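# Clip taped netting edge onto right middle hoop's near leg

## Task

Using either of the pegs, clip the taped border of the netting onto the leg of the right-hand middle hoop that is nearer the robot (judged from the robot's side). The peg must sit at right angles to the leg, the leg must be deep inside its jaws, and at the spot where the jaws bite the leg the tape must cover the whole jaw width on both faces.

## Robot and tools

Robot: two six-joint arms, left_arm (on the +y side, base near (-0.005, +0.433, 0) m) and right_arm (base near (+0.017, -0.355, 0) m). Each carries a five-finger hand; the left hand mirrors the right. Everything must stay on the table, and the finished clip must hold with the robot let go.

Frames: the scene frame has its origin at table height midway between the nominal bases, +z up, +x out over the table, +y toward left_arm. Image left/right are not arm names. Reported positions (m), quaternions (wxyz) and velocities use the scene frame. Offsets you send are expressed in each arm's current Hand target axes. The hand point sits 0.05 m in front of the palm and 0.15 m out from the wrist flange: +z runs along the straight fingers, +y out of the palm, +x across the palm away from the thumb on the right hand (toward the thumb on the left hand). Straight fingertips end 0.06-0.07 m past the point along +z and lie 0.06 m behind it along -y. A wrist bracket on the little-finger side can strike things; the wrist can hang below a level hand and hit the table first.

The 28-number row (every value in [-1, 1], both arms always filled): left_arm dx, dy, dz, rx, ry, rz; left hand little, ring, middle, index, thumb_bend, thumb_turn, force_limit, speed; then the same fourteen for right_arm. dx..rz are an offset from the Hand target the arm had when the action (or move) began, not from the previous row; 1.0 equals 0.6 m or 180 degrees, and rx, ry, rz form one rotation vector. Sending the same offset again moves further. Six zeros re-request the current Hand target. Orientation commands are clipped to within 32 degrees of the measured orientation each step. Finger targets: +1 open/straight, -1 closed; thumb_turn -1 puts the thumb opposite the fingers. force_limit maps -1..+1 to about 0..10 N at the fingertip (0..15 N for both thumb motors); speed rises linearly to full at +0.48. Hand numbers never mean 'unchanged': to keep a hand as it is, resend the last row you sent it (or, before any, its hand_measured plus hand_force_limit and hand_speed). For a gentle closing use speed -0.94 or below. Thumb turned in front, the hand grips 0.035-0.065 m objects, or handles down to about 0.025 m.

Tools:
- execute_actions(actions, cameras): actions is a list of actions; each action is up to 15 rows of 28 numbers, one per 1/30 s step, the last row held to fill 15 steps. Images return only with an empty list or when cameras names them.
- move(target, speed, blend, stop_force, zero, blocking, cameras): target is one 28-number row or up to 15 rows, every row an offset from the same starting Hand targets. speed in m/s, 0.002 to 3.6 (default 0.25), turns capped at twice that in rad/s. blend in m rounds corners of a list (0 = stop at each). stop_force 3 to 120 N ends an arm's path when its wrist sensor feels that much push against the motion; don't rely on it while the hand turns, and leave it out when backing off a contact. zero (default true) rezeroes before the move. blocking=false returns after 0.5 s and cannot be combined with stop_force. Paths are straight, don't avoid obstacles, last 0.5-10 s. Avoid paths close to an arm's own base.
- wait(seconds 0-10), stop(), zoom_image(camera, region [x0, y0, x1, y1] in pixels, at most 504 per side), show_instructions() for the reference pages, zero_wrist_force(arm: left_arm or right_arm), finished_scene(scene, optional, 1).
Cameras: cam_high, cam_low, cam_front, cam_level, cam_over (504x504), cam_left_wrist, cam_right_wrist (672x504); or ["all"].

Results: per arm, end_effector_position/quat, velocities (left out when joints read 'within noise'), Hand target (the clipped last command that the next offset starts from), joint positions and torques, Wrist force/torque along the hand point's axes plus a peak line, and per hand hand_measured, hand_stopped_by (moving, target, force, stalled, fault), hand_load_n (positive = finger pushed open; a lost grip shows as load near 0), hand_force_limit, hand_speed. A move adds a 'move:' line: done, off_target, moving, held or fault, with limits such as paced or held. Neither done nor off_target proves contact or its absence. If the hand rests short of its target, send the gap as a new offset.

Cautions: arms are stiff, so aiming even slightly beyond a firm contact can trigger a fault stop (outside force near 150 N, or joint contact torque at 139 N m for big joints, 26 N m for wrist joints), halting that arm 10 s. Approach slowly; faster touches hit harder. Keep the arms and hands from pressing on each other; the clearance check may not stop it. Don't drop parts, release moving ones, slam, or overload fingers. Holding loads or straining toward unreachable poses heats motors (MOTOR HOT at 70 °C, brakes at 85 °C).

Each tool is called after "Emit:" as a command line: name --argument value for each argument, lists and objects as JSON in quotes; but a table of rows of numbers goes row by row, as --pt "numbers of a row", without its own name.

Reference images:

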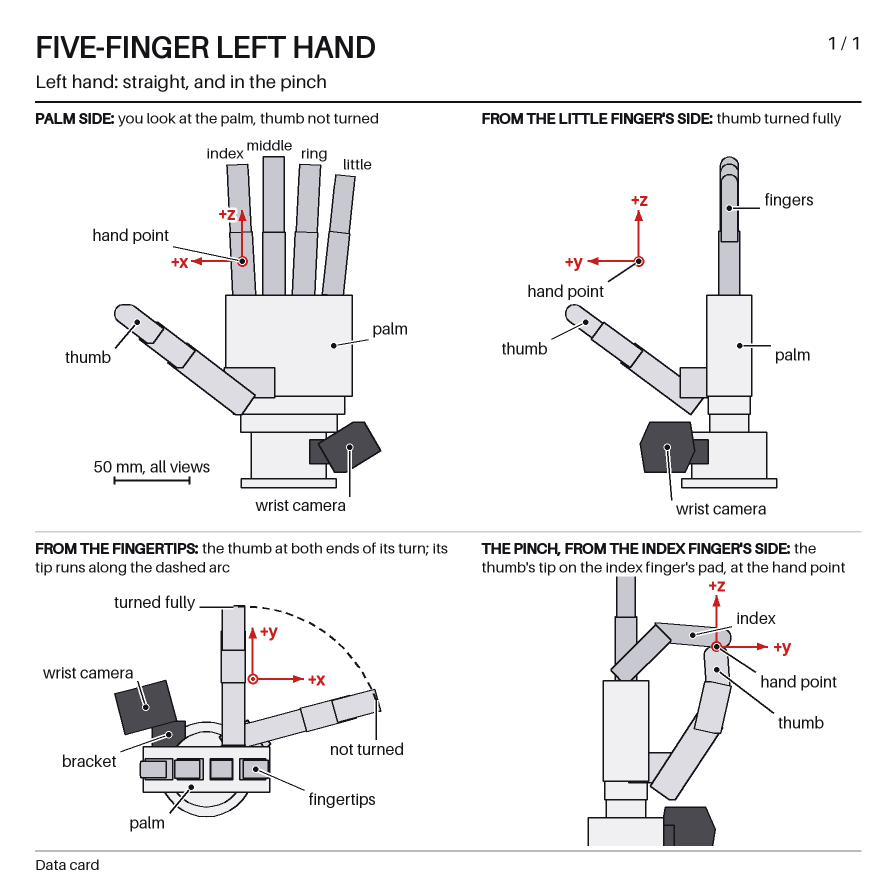

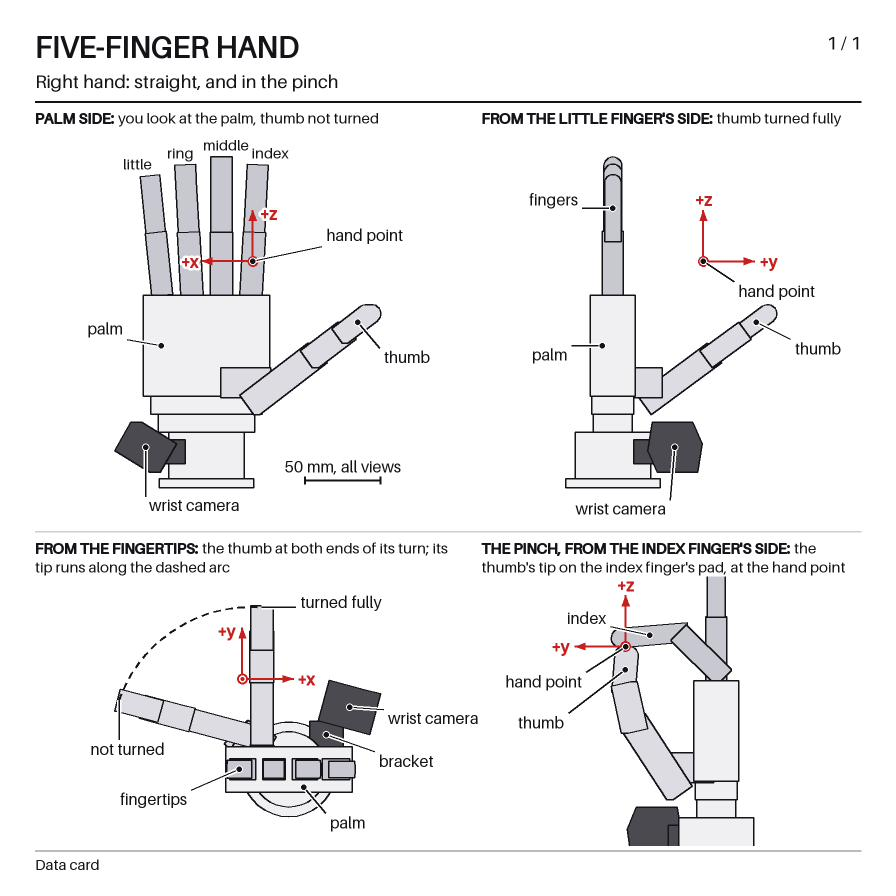

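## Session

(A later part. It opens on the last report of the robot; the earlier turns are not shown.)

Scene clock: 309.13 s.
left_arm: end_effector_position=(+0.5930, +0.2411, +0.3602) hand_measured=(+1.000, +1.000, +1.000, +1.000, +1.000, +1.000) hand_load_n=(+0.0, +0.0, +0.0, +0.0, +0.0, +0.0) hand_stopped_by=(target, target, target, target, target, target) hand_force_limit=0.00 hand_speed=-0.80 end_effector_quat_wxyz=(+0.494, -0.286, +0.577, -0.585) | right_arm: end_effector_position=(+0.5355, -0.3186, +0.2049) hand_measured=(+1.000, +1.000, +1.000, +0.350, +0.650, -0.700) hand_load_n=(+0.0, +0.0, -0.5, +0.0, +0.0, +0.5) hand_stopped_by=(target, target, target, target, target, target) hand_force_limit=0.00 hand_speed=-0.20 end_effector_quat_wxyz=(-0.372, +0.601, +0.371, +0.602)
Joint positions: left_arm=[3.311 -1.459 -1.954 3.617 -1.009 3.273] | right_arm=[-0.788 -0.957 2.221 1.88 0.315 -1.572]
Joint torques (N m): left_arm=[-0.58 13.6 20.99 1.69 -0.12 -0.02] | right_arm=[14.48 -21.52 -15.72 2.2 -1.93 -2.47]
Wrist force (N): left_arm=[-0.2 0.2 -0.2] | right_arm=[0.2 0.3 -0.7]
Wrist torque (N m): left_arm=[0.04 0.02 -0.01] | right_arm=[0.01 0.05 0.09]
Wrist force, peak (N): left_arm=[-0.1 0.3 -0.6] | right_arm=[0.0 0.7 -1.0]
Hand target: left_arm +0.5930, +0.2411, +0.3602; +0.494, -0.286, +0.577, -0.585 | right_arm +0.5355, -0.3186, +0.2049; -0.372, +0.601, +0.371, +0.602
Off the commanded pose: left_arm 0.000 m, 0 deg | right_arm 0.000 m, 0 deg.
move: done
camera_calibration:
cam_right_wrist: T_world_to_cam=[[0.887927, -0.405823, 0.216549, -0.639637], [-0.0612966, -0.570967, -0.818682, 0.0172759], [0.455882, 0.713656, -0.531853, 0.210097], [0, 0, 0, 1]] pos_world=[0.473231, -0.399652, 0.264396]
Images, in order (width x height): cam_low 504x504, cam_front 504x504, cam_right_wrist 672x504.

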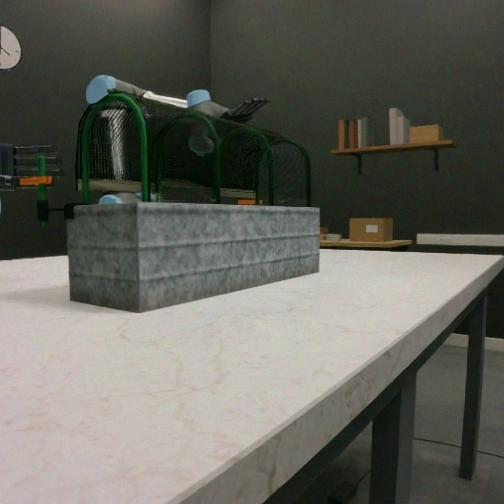

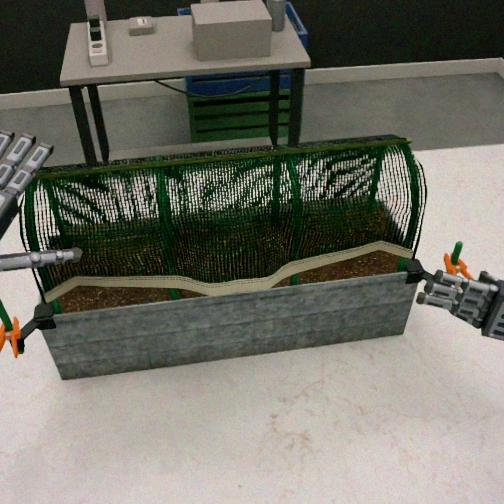

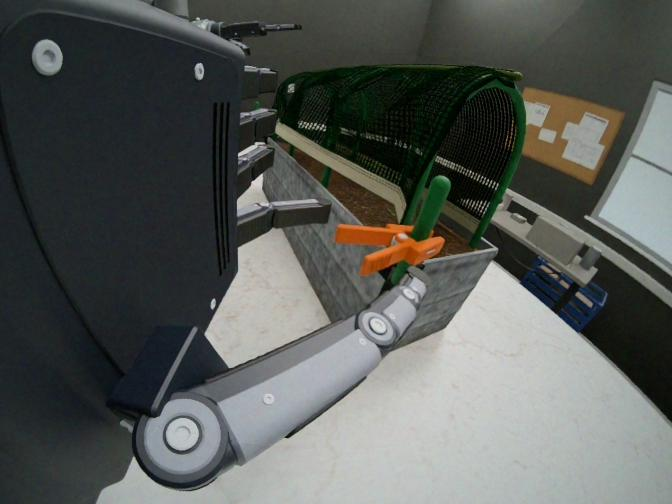

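Emit:
move --target '[0,0,0,0,0,0,1,1,1,1,1,1,0,-0.8,0,0,0,0,0,0,1,1,1,0.14,0.42,-0.7,0,-0.6]' --cameras '["cam_right_wrist","cam_front","cam_low"]'

Emit:
zoom_image --camera "cam_right_wrist" --region '[280, 150, 480, 350]'

Emit:
zoom_image --camera "cam_low" --region '[0, 130, 100, 230]'

Scene clock: 315.10 s.
left_arm: end_effector_position=(+0.5930, +0.2411, +0.3602) hand_measured=(+1.000, +1.000, +1.000, +1.000, +1.000, +1.000) hand_load_n=(+0.0, +0.0, +0.0, +0.0, +0.0, +0.0) hand_stopped_by=(target, target, target, target, target, target) hand_force_limit=0.00 hand_speed=-0.80 end_effector_quat_wxyz=(+0.494, -0.286, +0.577, -0.585) | right_arm: end_effector_position=(+0.5355, -0.3186, +0.2049) hand_measured=(+1.000, +1.000, +1.000, +0.140, +0.420, -0.700) hand_load_n=(+0.0, +0.0, +0.0, +0.0, +0.5, +0.0) hand_stopped_by=(target, target, target, target, target, target) hand_force_limit=0.00 hand_speed=-0.60 end_effector_quat_wxyz=(-0.372, +0.601, +0.371, +0.602)
Joint positions: left_arm=[3.311 -1.459 -1.954 3.617 -1.009 3.273] | right_arm=[-0.788 -0.957 2.221 1.88 0.315 -1.572]
Joint torques (N m): left_arm=[-0.29 13.94 20.67 1.55 -0.17 0.19] | right_arm=[13.93 -22.86 -15.64 1.92 -1.84 -2.45]
Wrist force (N): left_arm=[0.2 0.2 0.0] | right_arm=[0.2 0.6 -0.8]
Wrist torque (N m): left_arm=[0.04 -0.04 0.00] | right_arm=[0.05 0.06 0.09]
Wrist force, peak (N): left_arm=[0.1 0.4 -0.5] | right_arm=[0.3 0.6 -1.0]
Hand target: left_arm +0.5930, +0.2411, +0.3602; +0.494, -0.286, +0.577, -0.585 | right_arm +0.5355, -0.3186, +0.2049; -0.372, +0.601, +0.371, +0.602
Off the commanded pose: left_arm 0.000 m, 0 deg | right_arm 0.000 m, 0 deg.
move: done
camera_calibration:
cam_right_wrist: T_world_to_cam=[[0.887927, -0.405823, 0.216549, -0.639637], [-0.0612966, -0.570967, -0.818682, 0.0172759], [0.455882, 0.713656, -0.531853, 0.210097], [0, 0, 0, 1]] pos_world=[0.473231, -0.399652, 0.264396]
Images, in order (width x height): cam_low 504x504, cam_front 504x504, cam_right_wrist 672x504.

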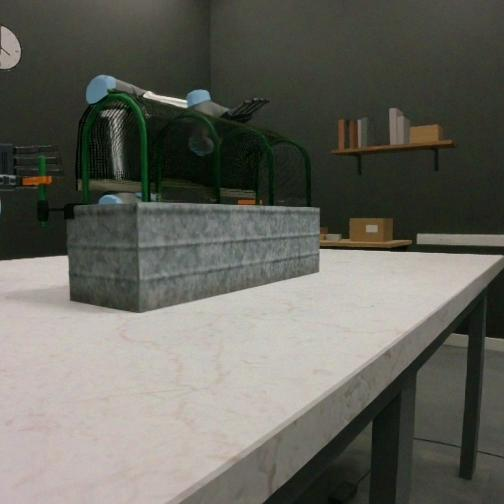

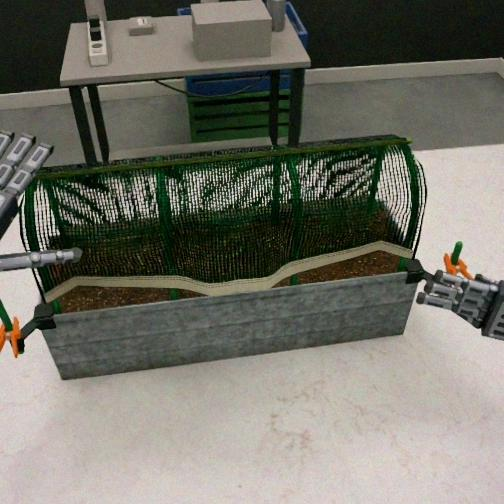

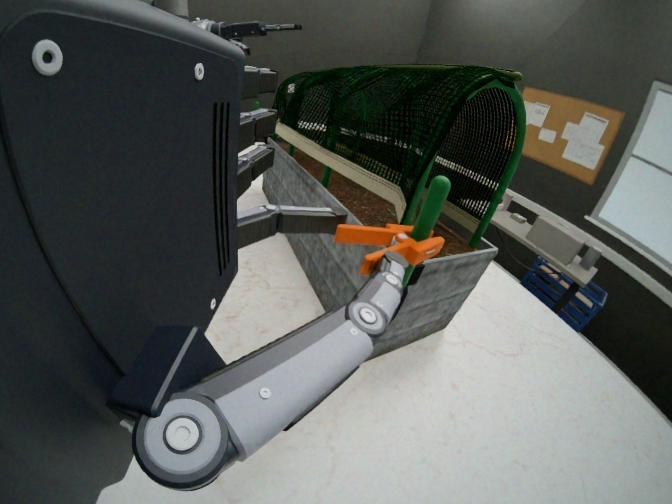

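Scaled by 2.520 from the camera's 672x504 image, which has a finer 960x720 frame.

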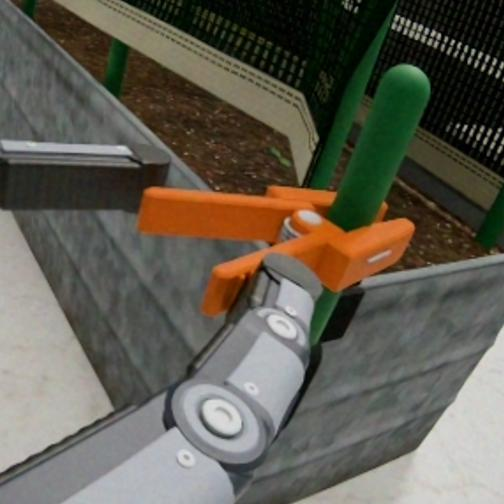

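Scaled by 5.040.

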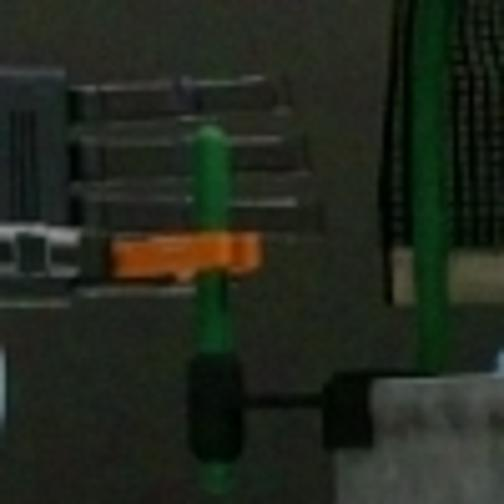

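Emit:
move --target '[0,0,0,0,0,0,1,1,1,1,1,1,0,-0.8,0,0,0,0,0,0,1,1,1,0.0,0.30,-0.66,0.2,-0.92]' --cameras '["cam_right_wrist","cam_front","cam_low"]'

Emit:
zoom_image --camera "cam_right_wrist" --region '[280, 150, 480, 350]'

Scene clock: 335.83 s.
left_arm: end_effector_position=(+0.5930, +0.2411, +0.3602) hand_measured=(+1.000, +1.000, +1.000, +1.000, +1.000, +1.000) hand_load_n=(+0.0, +0.0, +0.0, +0.0, +0.0, +0.0) hand_stopped_by=(target, target, target, target, target, target) hand_force_limit=0.00 hand_speed=-0.80 end_effector_quat_wxyz=(+0.494, -0.286, +0.577, -0.585) | right_arm: end_effector_position=(+0.5355, -0.3186, +0.2049) hand_measured=(+1.000, +1.000, +1.000, +0.024, +0.354, -0.660) hand_load_n=(+0.0, +0.0, +0.0, +7.0, +8.5, -1.0) hand_stopped_by=(target, target, target, force, force, target) hand_force_limit=0.20 hand_speed=-0.92 end_effector_quat_wxyz=(-0.372, +0.601, +0.371, +0.602)
Joint positions: left_arm=[3.311 -1.459 -1.954 3.617 -1.009 3.273] | right_arm=[-0.788 -0.957 2.221 1.88 0.315 -1.572]
Joint torques (N m): left_arm=[-0.22 13.73 20.03 1.52 -0.04 0.01] | right_arm=[12.51 -22.14 -12.12 0.88 -0.77 -2.26]
Wrist force (N): left_arm=[-0.3 -0.1 0.0] | right_arm=[0.5 2.0 2.0]
Wrist torque (N m): left_arm=[-0.01 0.05 -0.02] | right_arm=[0.16 0.05 0.11]
Wrist force, peak (N): left_arm=[0.2 0.5 0.0] | right_arm=[0.3 2.1 2.4]
Hand target: left_arm +0.5930, +0.2411, +0.3602; +0.494, -0.286, +0.577, -0.585 | right_arm +0.5355, -0.3186, +0.2049; -0.372, +0.601, +0.371, +0.602
Off the commanded pose: left_arm 0.000 m, 0 deg | right_arm 0.000 m, 0 deg.
move: done
camera_calibration:
cam_right_wrist: T_world_to_cam=[[0.887927, -0.405823, 0.216549, -0.639637], [-0.0612966, -0.570967, -0.818682, 0.0172759], [0.455882, 0.713656, -0.531853, 0.210097], [0, 0, 0, 1]] pos_world=[0.473231, -0.399652, 0.264396]
Images, in order (width x height): cam_low 504x504, cam_front 504x504, cam_right_wrist 672x504.

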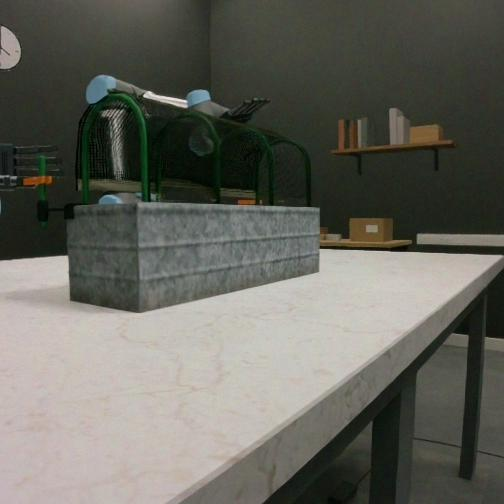

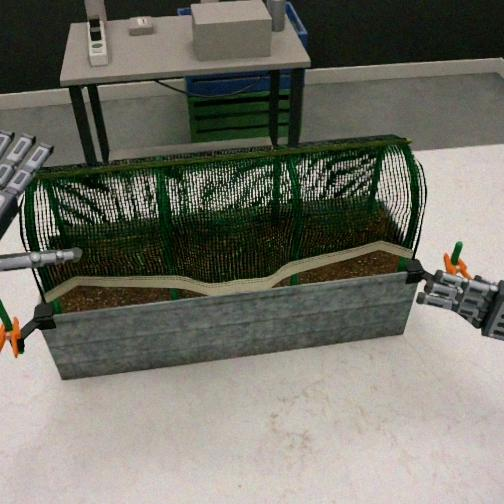

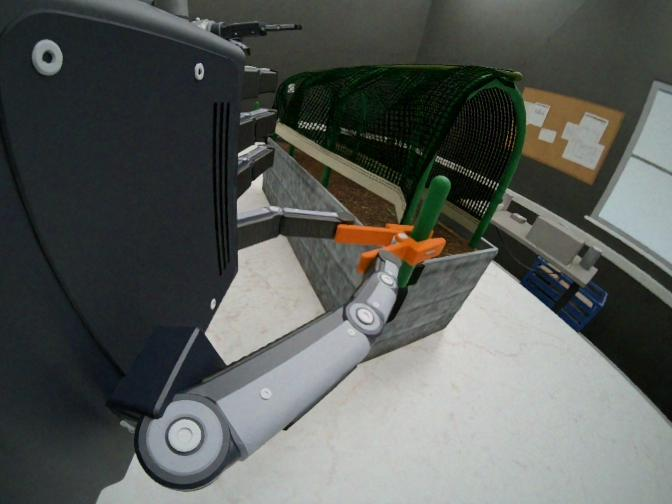

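Scaled by 2.520 from the camera's 672x504 image, which has a finer 960x720 frame.

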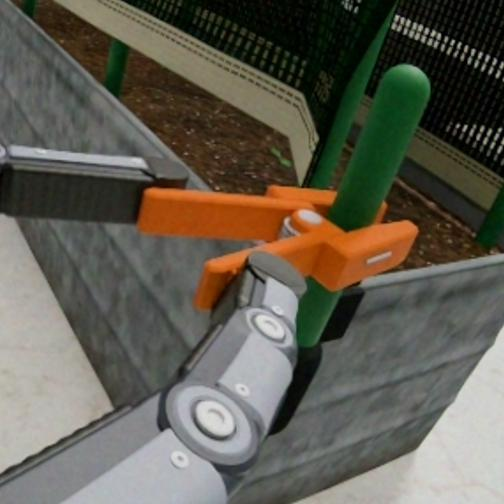

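Emit:
move --target '[0,0,0,0,0,0,1,1,1,1,1,1,0,-0.8,0,0,0,0,0,0,1,1,1,-0.1,0.27,-0.66,0.9,-0.9]' --cameras '["cam_right_wrist"]'

Emit:
zoom_image --camera "cam_right_wrist" --region '[280, 150, 480, 350]'

Scene clock: 340.33 s.
left_arm: end_effector_position=(+0.5930, +0.2411, +0.3602) hand_measured=(+1.000, +1.000, +1.000, +1.000, +1.000, +1.000) hand_load_n=(+0.0, +0.0, +0.0, +0.0, +0.0, -0.5) hand_stopped_by=(target, target, target, target, target, target) hand_force_limit=0.00 hand_speed=-0.80 end_effector_quat_wxyz=(+0.494, -0.286, +0.577, -0.585) | right_arm: end_effector_position=(+0.5355, -0.3186, +0.2049) hand_measured=(+1.000, +1.000, +1.000, +0.008, +0.324, -0.660) hand_load_n=(+0.0, +0.0, +0.0, +11.0, +13.5, -1.0) hand_stopped_by=(target, target, target, force, force, target) hand_force_limit=0.90 hand_speed=-0.90 end_effector_quat_wxyz=(-0.372, +0.601, +0.371, +0.602)
Joint positions: left_arm=[3.311 -1.459 -1.954 3.617 -1.009 3.273] | right_arm=[-0.788 -0.957 2.221 1.88 0.315 -1.572]
Joint torques (N m): left_arm=[0.08 12.72 21.09 1.54 -0.17 0.08] | right_arm=[2.68 -22.21 -9.42 -0.12 0.19 -1.46]
Wrist force (N): left_arm=[-0.1 0.1 -0.1] | right_arm=[0.6 1.5 3.0]
Wrist torque (N m): left_arm=[0.02 0.01 -0.01] | right_arm=[0.23 0.03 0.12]
Wrist force, peak (N): left_arm=[0.2 0.5 -0.2] | right_arm=[0.5 1.6 3.5]
Hand target: left_arm +0.5930, +0.2411, +0.3602; +0.494, -0.286, +0.577, -0.585 | right_arm +0.5355, -0.3186, +0.2049; -0.372, +0.601, +0.371, +0.602
Off the commanded pose: left_arm 0.000 m, 0 deg | right_arm 0.000 m, 0 deg.
move: done
camera_calibration:
cam_right_wrist: T_world_to_cam=[[0.887927, -0.405823, 0.216549, -0.639637], [-0.0612966, -0.570967, -0.818682, 0.0172759], [0.455882, 0.713656, -0.531853, 0.210097], [0, 0, 0, 1]] pos_world=[0.473231, -0.399652, 0.264396]
Images, in order (width x height): cam_right_wrist 672x504.

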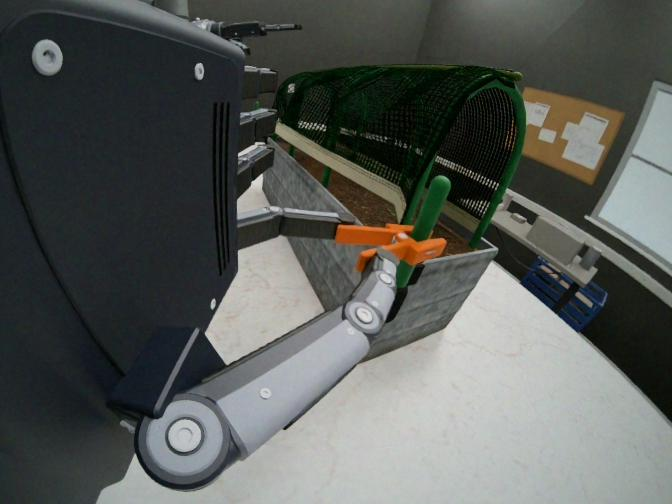

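Scaled by 2.520 from the camera's 672x504 image, which has a finer 960x720 frame.

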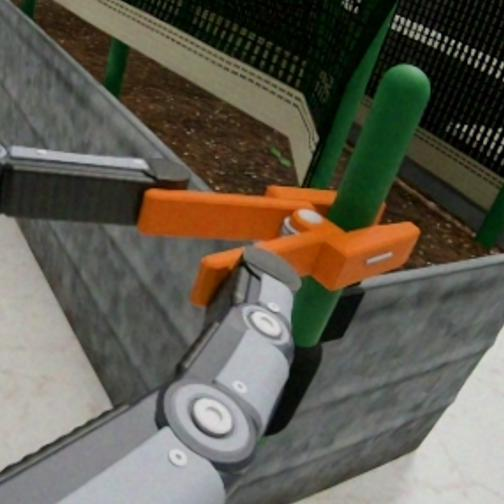

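Emit:
move --pt "0 0 0 0 0 0 1 1 1 1 1 1 0 -0.8 0 0 0 0 0 0 1 1 1 0.16 0.44 -0.66 0 -0.7" --pt "0 0 0 0 0 0 1 1 1 1 1 1 0 -0.8 0 -0.0097 -0.0048 0 0 0 1 1 1 0.16 0.44 -0.66 0 -0.7" --pt "0 0 0 0 0 0 1 1 1 1 1 1 0 -0.8 0 -0.0097 -0.0048 0 0 0 1 1 1 -0.05 0.3 -0.66 0.2 -0.88" --pt "0 0 0 0 0 0 1 1 1 1 1 1 0 -0.8 0 -0.0097 -0.0048 0 0 0 1 1 1 -0.12 0.25 -0.66 1.0 -0.9" --cameras '["cam_right_wrist","cam_low"]' --speed 0.05

Emit:
zoom_image --camera "cam_right_wrist" --region '[280, 150, 480, 350]'

Emit:
zoom_image --camera "cam_low" --region '[0, 130, 100, 230]'

Scene clock: 368.17 s.
left_arm: end_effector_position=(+0.5930, +0.2411, +0.3602) hand_measured=(+1.000, +1.000, +1.000, +1.000, +1.000, +1.000) hand_load_n=(+0.0, +0.0, +0.0, -0.5, +0.0, +0.0) hand_stopped_by=(target, target, target, target, target, target) hand_force_limit=0.00 hand_speed=-0.80 end_effector_quat_wxyz=(+0.494, -0.286, +0.577, -0.585) | right_arm: end_effector_position=(+0.5290, -0.3186, +0.2049) hand_measured=(+1.000, +1.000, +1.000, +0.014, +0.258, -0.660) hand_load_n=(+0.0, +0.0, +0.0, +12.0, +10.5, -0.5) hand_stopped_by=(target, target, target, force, target, target) hand_force_limit=1.00 hand_speed=-0.90 end_effector_quat_wxyz=(-0.372, +0.601, +0.371, +0.601)
Joint positions: left_arm=[3.311 -1.459 -1.954 3.617 -1.009 3.273] | right_arm=[-0.801 -0.962 2.238 1.868 0.327 -1.572]
Joint torques (N m): left_arm=[-0.62 12.8 21.24 1.53 -0.1 0.06] | right_arm=[-13.08 -40.72 4.54 -0.82 0 2]
Wrist force (N): left_arm=[0.1 0.5 0.0] | right_arm=[0.2 0.3 -0.3]
Wrist torque (N m): left_arm=[0.07 -0.01 -0.01] | right_arm=[0.06 0.05 0.10]
Wrist force, peak (N): left_arm=[-0.4 0.3 -0.3] | right_arm=[0.5 4.4 1.1]
Hand target: left_arm +0.5930, +0.2411, +0.3602; +0.494, -0.286, +0.577, -0.585 | right_arm +0.5290, -0.3186, +0.2049; -0.372, +0.601, +0.371, +0.602
Off the commanded pose: left_arm 0.000 m, 0 deg | right_arm 0.000 m, 0 deg.
move: done
camera_calibration:
cam_right_wrist: T_world_to_cam=[[0.887927, -0.405823, 0.216549, -0.633866], [-0.0612966, -0.570967, -0.818682, 0.0168774], [0.455882, 0.713656, -0.531853, 0.21306], [0, 0, 0, 1]] pos_world=[0.466731, -0.399652, 0.264396]
Images, in order (width x height): cam_low 504x504, cam_right_wrist 672x504.

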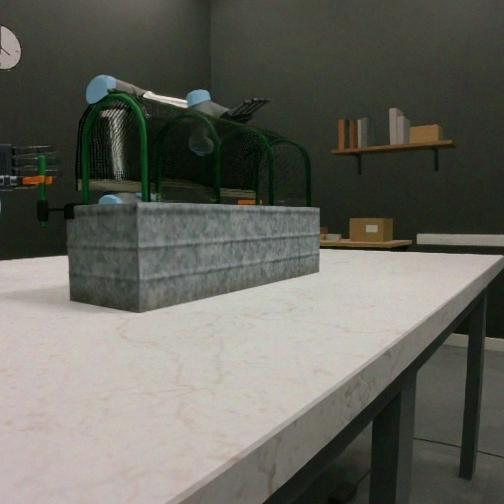

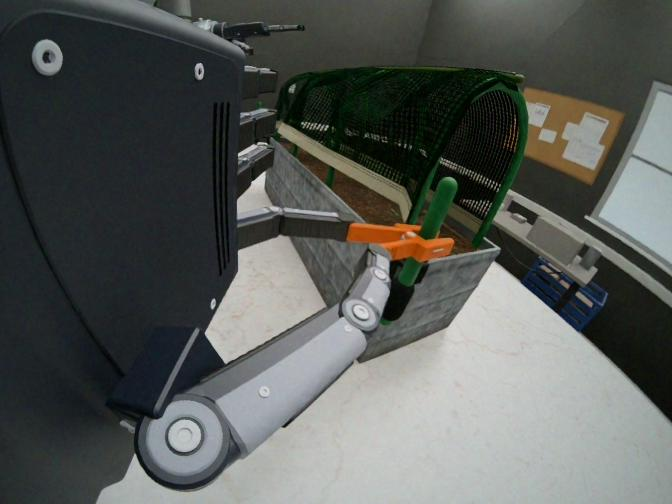

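Scaled by 2.520 from the camera's 672x504 image, which has a finer 960x720 frame.

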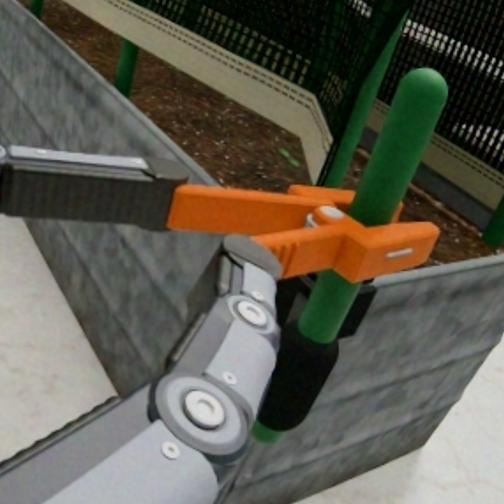

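Scaled by 5.040.

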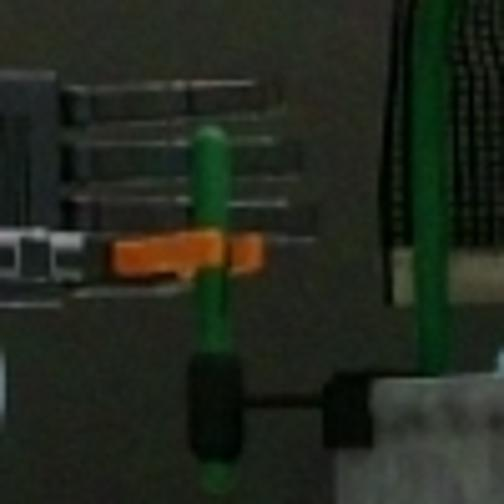

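Emit:
zoom_image --camera "cam_right_wrist" --region '[340, 190, 470, 290]'

Scaled by 3.877 from the camera's 672x504 image, which has a finer 960x720 frame.

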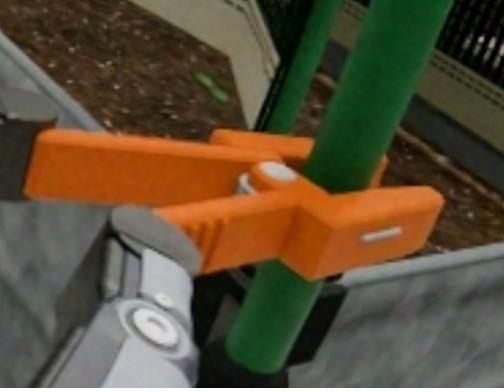

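Emit:
move --target '[0,0,0,0,0,0,1,1,1,1,1,1,0,-0.8,0,-0.0224,-0.0112,0,0,0,1,1,1,-0.12,0.25,-0.66,1.0,-0.9]' --cameras '["cam_right_wrist","cam_low"]' --speed 0.03 --stop_force 12

Emit:
zoom_image --camera "cam_right_wrist" --region '[280, 150, 480, 350]'

Scene clock: 377.80 s.
left_arm: end_effector_position=(+0.5930, +0.2411, +0.3602) hand_measured=(+1.000, +1.000, +1.000, +1.000, +1.000, +1.000) hand_load_n=(+0.0, +0.0, +0.0, +0.0, +0.0, -0.5) hand_stopped_by=(target, target, target, target, target, target) hand_force_limit=0.00 hand_speed=-0.80 end_effector_quat_wxyz=(+0.494, -0.286, +0.577, -0.585) | right_arm: end_effector_position=(+0.5140, -0.3186, +0.2049) hand_measured=(+1.000, +1.000, +1.000, +0.014, +0.256, -0.660) hand_load_n=(+0.0, +0.5, +0.0, +0.0, +0.0, +0.0) hand_stopped_by=(target, target, target, force, target, target) hand_force_limit=1.00 hand_speed=-0.90 end_effector_quat_wxyz=(-0.372, +0.601, +0.371, +0.602)
Joint positions: left_arm=[3.311 -1.459 -1.954 3.617 -1.009 3.273] | right_arm=[-0.832 -0.974 2.277 1.841 0.358 -1.572]
Joint torques (N m): left_arm=[-0.45 12.37 20.5 1.37 -0.26 0.03] | right_arm=[-13.31 -40.03 6.47 -1.11 2.35 2.28]
Wrist force (N): left_arm=[-0.1 0.1 -0.1] | right_arm=[0.1 0.4 -0.7]
Wrist torque (N m): left_arm=[0.02 0.01 -0.01] | right_arm=[0.03 0.08 0.06]
Wrist force, peak (N): left_arm=[0.3 0.6 0.2] | right_arm=[0.4 0.7 -1.1]
Hand target: left_arm +0.5930, +0.2411, +0.3602; +0.494, -0.286, +0.577, -0.585 | right_arm +0.5140, -0.3186, +0.2049; -0.372, +0.601, +0.371, +0.602
Off the commanded pose: left_arm 0.000 m, 0 deg | right_arm 0.000 m, 0 deg.
move: done
camera_calibration:
cam_right_wrist: T_world_to_cam=[[0.887927, -0.405823, 0.216549, -0.620547], [-0.0612966, -0.570967, -0.818682, 0.015958], [0.455882, 0.713656, -0.531853, 0.219898], [0, 0, 0, 1]] pos_world=[0.451731, -0.399652, 0.264396]
Images, in order (width x height): cam_low 504x504, cam_right_wrist 672x504.

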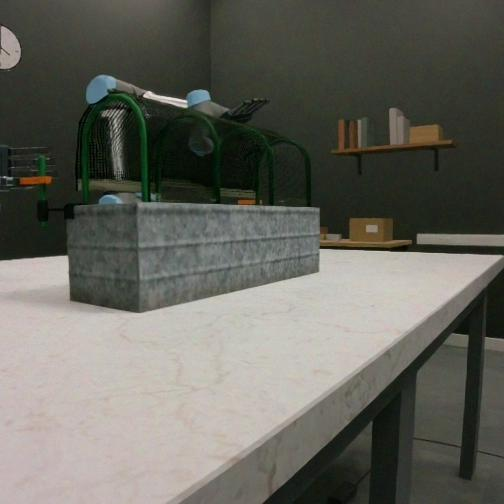

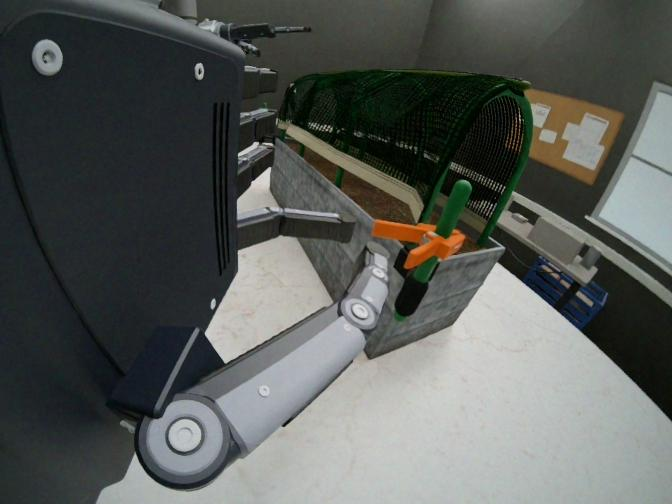

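Scaled by 2.520 from the camera's 672x504 image, which has a finer 960x720 frame.

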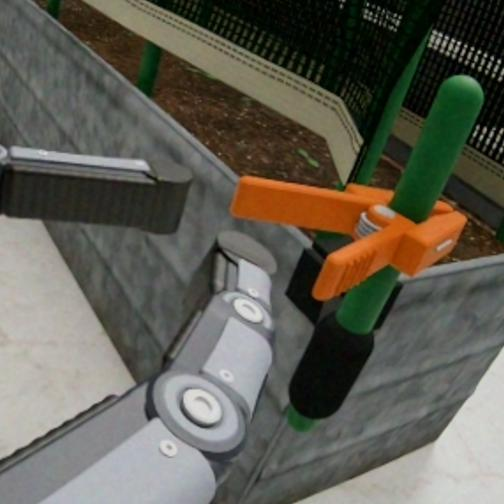

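Emit:
move --pt "0 0 0 0 0 0 1 1 1 1 1 1 0 -0.8 0 0 0 0 0 0 1 1 1 0.22 0.62 -0.66 0 -0.3" --pt "0 0 0 0 0 0 1 1 1 1 1 1 0 -0.8 0 0.0365 0.0183 0 0 0 1 1 1 0.22 0.62 -0.66 0 -0.3" --cameras '["cam_right_wrist"]' --speed 0.06

Emit:
zoom_image --camera "cam_right_wrist" --region '[300, 170, 460, 310]'

Scene clock: 406.17 s.
left_arm: end_effector_position=(+0.5930, +0.2411, +0.3602) hand_measured=(+1.000, +1.000, +1.000, +1.000, +1.000, +1.000) hand_load_n=(+0.0, +0.0, +0.0, +0.0, +0.0, +0.0) hand_stopped_by=(target, target, target, target, target, target) hand_force_limit=0.00 hand_speed=-0.80 end_effector_quat_wxyz=(+0.494, -0.286, +0.577, -0.585) | right_arm: end_effector_position=(+0.5383, -0.3185, +0.2049) hand_measured=(+1.000, +1.000, +1.000, +0.220, +0.620, -0.660) hand_load_n=(+0.0, +0.0, +0.0, +0.0, +0.0, +0.5) hand_stopped_by=(target, target, target, target, target, target) hand_force_limit=0.00 hand_speed=-0.30 end_effector_quat_wxyz=(-0.372, +0.601, +0.371, +0.602)
Joint positions: left_arm=[3.311 -1.459 -1.954 3.617 -1.009 3.273] | right_arm=[-0.782 -0.954 2.213 1.885 0.309 -1.572]
Joint torques (N m): left_arm=[-0.25 11.93 21.01 1.57 -0.08 0.21] | right_arm=[13.87 -22.53 -16.07 1.88 -1.95 -2.58]
Wrist force (N): left_arm=[0.2 0.2 0.1] | right_arm=[0.3 0.3 -0.8]
Wrist torque (N m): left_arm=[0.03 -0.02 0.00] | right_arm=[0.03 0.04 0.10]
Wrist force, peak (N): left_arm=[0.0 0.5 0.2] | right_arm=[0.1 0.7 -1.0]
Hand target: left_arm +0.5930, +0.2411, +0.3602; +0.494, -0.286, +0.577, -0.585 | right_arm +0.5385, -0.3185, +0.2049; -0.372, +0.601, +0.371, +0.602
Off the commanded pose: left_arm 0.000 m, 0 deg | right_arm 0.000 m, 0 deg.
move: done
camera_calibration:
cam_right_wrist: T_world_to_cam=[[0.887927, -0.405823, 0.216549, -0.642171], [-0.0612966, -0.570967, -0.818682, 0.0175107], [0.455882, 0.713656, -0.531853, 0.208703], [0, 0, 0, 1]] pos_world=[0.476131, -0.399552, 0.264396]
Images, in order (width x height): cam_right_wrist 672x504.

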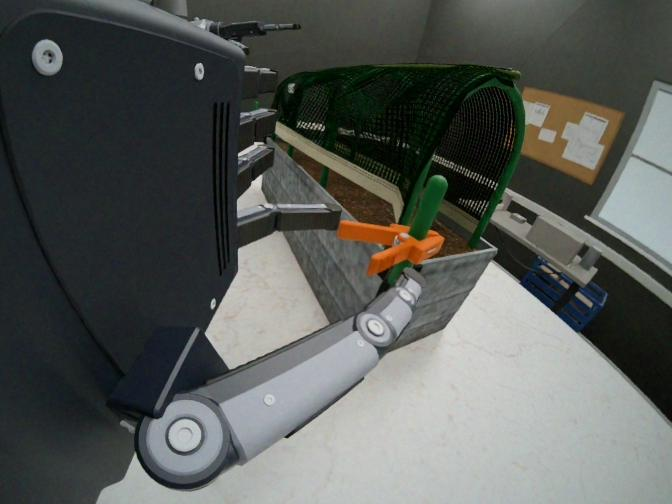

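Scaled by 3.150 from the camera's 672x504 image, which has a finer 960x720 frame.

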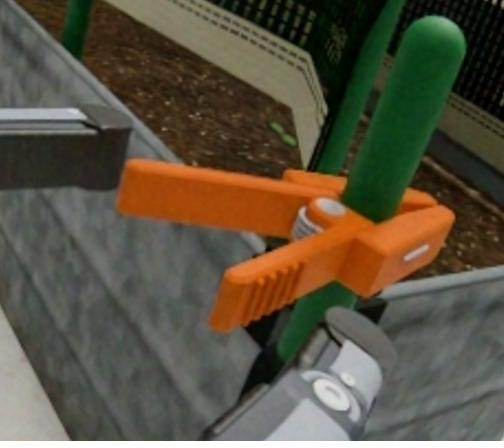

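Emit:
move --pt "0 0 0 0 0 0 1 1 1 1 1 1 0 -0.8 0 0 0 0 0 0 1 1 1 0.0 0.34 -0.66 0.1 -0.85" --pt "0 0 0 0 0 0 1 1 1 1 1 1 0 -0.8 0 0 0 0 0 0 1 1 1 -0.05 0.30 -0.66 1.0 -0.9" --cameras '["cam_right_wrist"]' --speed 0.06

Emit:
zoom_image --camera "cam_right_wrist" --region '[300, 170, 460, 310]'

Scene clock: 414.17 s.
left_arm: end_effector_position=(+0.5930, +0.2411, +0.3602) hand_measured=(+1.000, +1.000, +1.000, +1.000, +1.000, +1.000) hand_load_n=(+0.0, +0.0, +0.0, +0.0, +0.0, -0.5) hand_stopped_by=(target, target, target, target, target, target) hand_force_limit=0.00 hand_speed=-0.80 end_effector_quat_wxyz=(+0.494, -0.286, +0.577, -0.585) | right_arm: end_effector_position=(+0.5385, -0.3185, +0.2049) hand_measured=(+1.000, +1.000, +1.000, -0.018, +0.374, -0.660) hand_load_n=(+0.0, +0.0, +0.0, +12.5, +14.5, +0.0) hand_stopped_by=(target, target, target, force, force, target) hand_force_limit=1.00 hand_speed=-0.90 end_effector_quat_wxyz=(-0.372, +0.601, +0.371, +0.601)
Joint positions: left_arm=[3.311 -1.459 -1.954 3.617 -1.009 3.273] | right_arm=[-0.782 -0.954 2.213 1.885 0.309 -1.572]
Joint torques (N m): left_arm=[0.03 12.47 21.72 1.61 -0.15 -0.01] | right_arm=[6.99 -22.13 -15.71 2 -1.84 -2.11]
Wrist force (N): left_arm=[-0.2 0.1 -0.1] | right_arm=[0.6 0.0 3.5]
Wrist torque (N m): left_arm=[0.03 0.03 -0.02] | right_arm=[0.22 0.01 0.13]
Wrist force, peak (N): left_arm=[0.4 0.4 0.0] | right_arm=[0.2 -0.1 3.8]
Hand target: left_arm +0.5930, +0.2411, +0.3602; +0.494, -0.286, +0.577, -0.585 | right_arm +0.5385, -0.3185, +0.2049; -0.372, +0.601, +0.371, +0.602
Off the commanded pose: left_arm 0.000 m, 0 deg | right_arm 0.000 m, 0 deg.
move: done
camera_calibration:
cam_right_wrist: T_world_to_cam=[[0.887927, -0.405823, 0.216549, -0.64226], [-0.0612966, -0.570967, -0.818682, 0.0175168], [0.455882, 0.713656, -0.531853, 0.208658], [0, 0, 0, 1]] pos_world=[0.476231, -0.399552, 0.264396]
Images, in order (width x height): cam_right_wrist 672x504.

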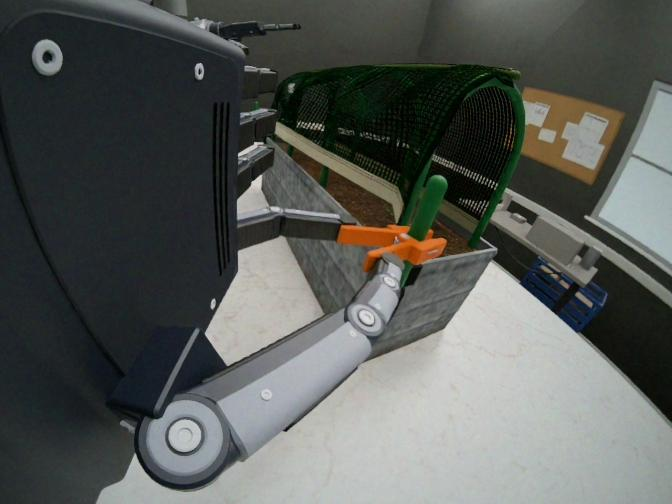

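Scaled by 3.150 from the camera's 672x504 image, which has a finer 960x720 frame.

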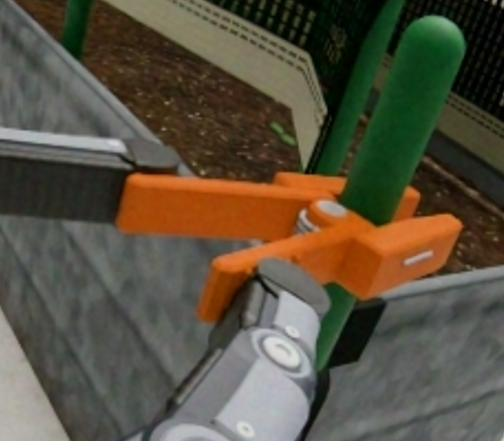

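Emit:
move --target '[0,0,0,0,0,0,1,1,1,1,1,1,0,-0.8,0,-0.0012,0.0023,0,0,0,1,1,1,-0.05,0.30,-0.66,1.0,-0.9]' --cameras '[]' --speed 0.02

Scene clock: 420.50 s.
left_arm: end_effector_position=(+0.5930, +0.2411, +0.3602) hand_measured=(+1.000, +1.000, +1.000, +1.000, +1.000, +1.000) hand_load_n=(+0.0, -0.5, +0.0, +0.0, +0.0, +0.0) hand_stopped_by=(target, target, target, target, target, target) hand_force_limit=0.00 hand_speed=-0.80 end_effector_quat_wxyz=(+0.494, -0.286, +0.577, -0.585) | right_arm: end_effector_position=(+0.5384, -0.3171, +0.2049) hand_measured=(+1.000, +1.000, +1.000, -0.018, +0.374, -0.660) hand_load_n=(+0.5, +0.0, +0.0, +12.0, +14.0, +0.0) hand_stopped_by=(target, target, target, force, force, target) hand_force_limit=1.00 hand_speed=-0.90 end_effector_quat_wxyz=(-0.372, +0.601, +0.371, +0.601)
Joint positions: left_arm=[3.311 -1.459 -1.954 3.617 -1.009 3.273] | right_arm=[-0.779 -0.955 2.215 1.884 0.306 -1.572]
Joint torques (N m): left_arm=[0.96 12.21 21.54 1.54 -0.13 0.24] | right_arm=[13.86 -42.39 4.44 -0.85 -1.99 -2.43]
Wrist force (N): left_arm=[0.1 -0.2 0.2] | right_arm=[0.3 0.3 -0.2]
Wrist torque (N m): left_arm=[-0.04 0.00 0.01] | right_arm=[0.06 0.05 0.11]
Wrist force, peak (N): left_arm=[-0.2 0.5 0.1] | right_arm=[0.5 -0.1 3.9]
Hand target: left_arm +0.5930, +0.2411, +0.3602; +0.494, -0.286, +0.577, -0.585 | right_arm +0.5384, -0.3170, +0.2049; -0.372, +0.601, +0.371, +0.602
Off the commanded pose: left_arm 0.000 m, 0 deg | right_arm 0.000 m, 0 deg.
move: done
No camera images: "cameras" was empty.

Emit:
move --target '[0,0,0,0,0,0,1,1,1,1,1,1,0,-0.8,0,-0.0119,-0.006,0,0,0,1,1,1,-0.05,0.30,-0.66,1.0,-0.9]' --cameras '["cam_right_wrist"]' --speed 0.015 --stop_force 4

Emit:
zoom_image --camera "cam_right_wrist" --region '[300, 170, 460, 310]'

Scene clock: 424.33 s.
left_arm: end_effector_position=(+0.5930, +0.2411, +0.3602) hand_measured=(+1.000, +1.000, +1.000, +1.000, +1.000, +1.000) hand_load_n=(+0.0, -0.5, +0.0, +0.0, +0.0, -0.5) hand_stopped_by=(target, target, target, target, target, target) hand_force_limit=0.00 hand_speed=-0.80 end_effector_quat_wxyz=(+0.494, -0.286, +0.577, -0.585) | right_arm: end_effector_position=(+0.5352, -0.3169, +0.2049) hand_measured=(+1.000, +1.000, +1.000, -0.018, +0.374, -0.660) hand_load_n=(+0.0, +0.0, +0.0, +10.0, +11.0, +0.5) hand_stopped_by=(target, target, target, force, force, target) hand_force_limit=1.00 hand_speed=-0.90 end_effector_quat_wxyz=(-0.372, +0.601, +0.371, +0.601)
Joint positions: left_arm=[3.311 -1.459 -1.954 3.617 -1.009 3.273] | right_arm=[-0.785 -0.957 2.224 1.878 0.312 -1.572]
Joint torques (N m): left_arm=[0.52 11.88 21.65 1.55 -0.2 0.14] | right_arm=[13.93 -21.34 -16.16 2.13 -2.25 -1.43]
Wrist force (N): left_arm=[0.2 0.2 0.3] | right_arm=[0.3 -0.2 -0.1]
Wrist torque (N m): left_arm=[0.01 -0.01 0.00] | right_arm=[0.09 0.06 0.11]
Wrist force, peak (N): left_arm=[0.0 0.4 -0.3] | right_arm=[0.2 4.6 1.8]
Hand target: left_arm +0.5930, +0.2411, +0.3602; +0.494, -0.286, +0.577, -0.585 | right_arm +0.5352, -0.3169, +0.2049; -0.372, +0.601, +0.371, +0.601 (not the last commanded pose)
Off the commanded pose: left_arm 0.000 m, 0 deg | right_arm 0.005 m, 0 deg.
move: contact (right_arm)
camera_calibration:
cam_right_wrist: T_world_to_cam=[[0.887973, -0.405709, 0.216574, -0.638664], [-0.0612214, -0.571008, -0.818659, 0.0181701], [0.455802, 0.713688, -0.531877, 0.209077], [0, 0, 0, 1]] pos_world=[0.472931, -0.397953, 0.264396]
Images, in order (width x height): cam_right_wrist 672x504.

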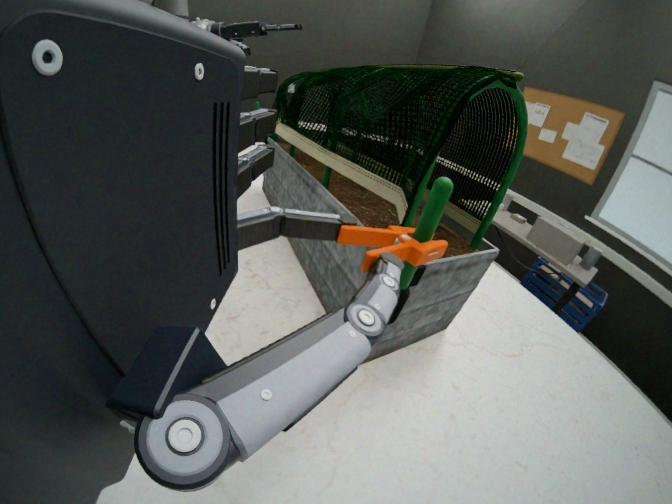

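Scaled by 3.150 from the camera's 672x504 image, which has a finer 960x720 frame.

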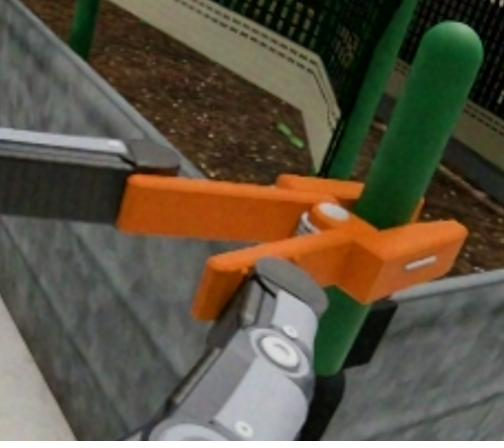

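Emit:
move --target '[0,0,0,0,0,0,1,1,1,1,1,1,0,-0.8,0,0,0,0,0,0,1,1,1,-0.1,0.25,-0.66,1.0,-0.9]' --cameras '[]'

Scene clock: 428.17 s.
left_arm: end_effector_position=(+0.5930, +0.2411, +0.3602) hand_measured=(+1.000, +1.000, +1.000, +1.000, +1.000, +1.000) hand_load_n=(+0.0, +0.0, +0.0, +0.0, +0.0, +0.0) hand_stopped_by=(target, target, target, target, target, target) hand_force_limit=0.00 hand_speed=-0.80 end_effector_quat_wxyz=(+0.494, -0.286, +0.577, -0.585) | right_arm: end_effector_position=(+0.5352, -0.3169, +0.2049) hand_measured=(+1.000, +1.000, +1.000, -0.018, +0.348, -0.660) hand_load_n=(+0.0, +0.0, +0.0, +11.5, +14.5, +0.5) hand_stopped_by=(target, target, target, force, force, target) hand_force_limit=1.00 hand_speed=-0.90 end_effector_quat_wxyz=(-0.372, +0.601, +0.371, +0.601)
Joint positions: left_arm=[3.311 -1.459 -1.954 3.617 -1.009 3.273] | right_arm=[-0.785 -0.957 2.224 1.878 0.312 -1.572]
Joint torques (N m): left_arm=[-0.1 11.83 21.51 1.47 -0.07 0.04] | right_arm=[12.69 -22.5 -16.08 1.99 -0.67 -0.82]
Wrist force (N): left_arm=[-0.2 0.0 -0.2] | right_arm=[0.3 0.4 2.1]
Wrist torque (N m): left_arm=[0.00 0.02 -0.01] | right_arm=[0.13 0.03 0.12]
Wrist force, peak (N): left_arm=[0.1 0.6 0.0] | right_arm=[0.3 0.2 2.3]
Hand target: left_arm +0.5930, +0.2411, +0.3602; +0.494, -0.286, +0.577, -0.585 | right_arm +0.5352, -0.3169, +0.2049; -0.372, +0.601, +0.371, +0.601
Off the commanded pose: left_arm 0.000 m, 0 deg | right_arm 0.000 m, 0 deg.
move: done
No camera images: "cameras" was empty.

Emit:
move --target '[0,0,0,0,0,0,1,1,1,1,1,1,0,-0.8,0,-0.0119,-0.006,0,0,0,1,1,1,-0.1,0.25,-0.66,1.0,-0.9]' --cameras '["cam_right_wrist"]' --speed 0.015 --stop_force 9

Emit:
zoom_image --camera "cam_right_wrist" --region '[300, 170, 460, 310]'

Scene clock: 431.83 s.
left_arm: end_effector_position=(+0.5930, +0.2411, +0.3602) hand_measured=(+1.000, +1.000, +1.000, +1.000, +1.000, +1.000) hand_load_n=(+0.0, +0.0, +0.0, +0.0, +0.0, +0.0) hand_stopped_by=(target, target, target, target, target, target) hand_force_limit=0.00 hand_speed=-0.80 end_effector_quat_wxyz=(+0.494, -0.286, +0.577, -0.585) | right_arm: end_effector_position=(+0.5272, -0.3170, +0.2049) hand_measured=(+1.000, +1.000, +1.000, -0.018, +0.348, -0.660) hand_load_n=(+0.0, +0.0, +0.0, +8.0, +11.5, +1.0) hand_stopped_by=(target, target, target, force, force, target) hand_force_limit=1.00 hand_speed=-0.90 end_effector_quat_wxyz=(-0.372, +0.601, +0.371, +0.601)
Joint positions: left_arm=[3.311 -1.459 -1.954 3.617 -1.009 3.273] | right_arm=[-0.801 -0.964 2.245 1.864 0.328 -1.572]
Joint torques (N m): left_arm=[-0.09 11.63 21.84 1.47 -0.22 0.09] | right_arm=[-13.78 -41.51 6.17 -1.21 2.63 2.22]
Wrist force (N): left_arm=[-0.3 0.1 -0.2] | right_arm=[0.0 3.1 2.4]
Wrist torque (N m): left_arm=[0.01 0.04 -0.02] | right_arm=[0.17 0.09 0.11]
Wrist force, peak (N): left_arm=[0.0 0.4 -0.3] | right_arm=[0.2 4.4 2.7]
Hand target: left_arm +0.5930, +0.2411, +0.3602; +0.494, -0.286, +0.577, -0.585 | right_arm +0.5272, -0.3170, +0.2049; -0.372, +0.601, +0.371, +0.601
Off the commanded pose: left_arm 0.000 m, 0 deg | right_arm 0.000 m, 0 deg.
move: done
camera_calibration:
cam_right_wrist: T_world_to_cam=[[0.887973, -0.405709, 0.216574, -0.631601], [-0.0612214, -0.571008, -0.818659, 0.0176232], [0.455802, 0.713688, -0.531877, 0.212795], [0, 0, 0, 1]] pos_world=[0.464931, -0.398053, 0.264396]
Images, in order (width x height): cam_right_wrist 672x504.

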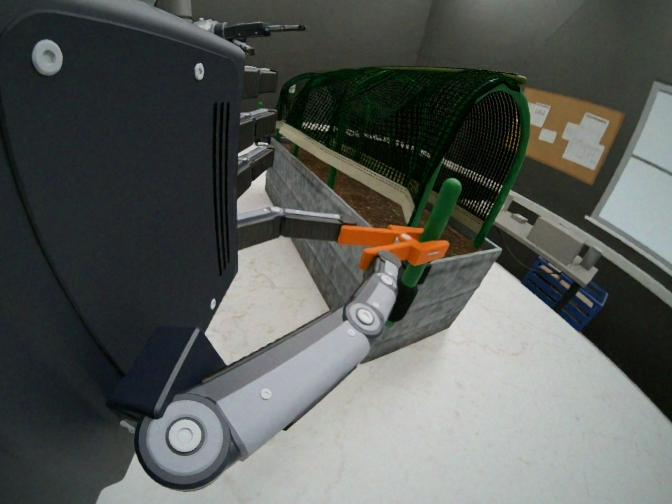

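Scaled by 3.150 from the camera's 672x504 image, which has a finer 960x720 frame.

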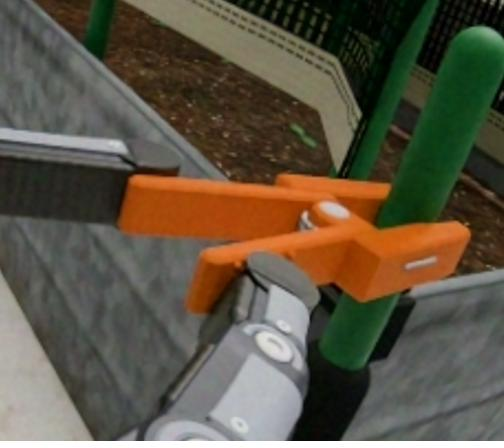

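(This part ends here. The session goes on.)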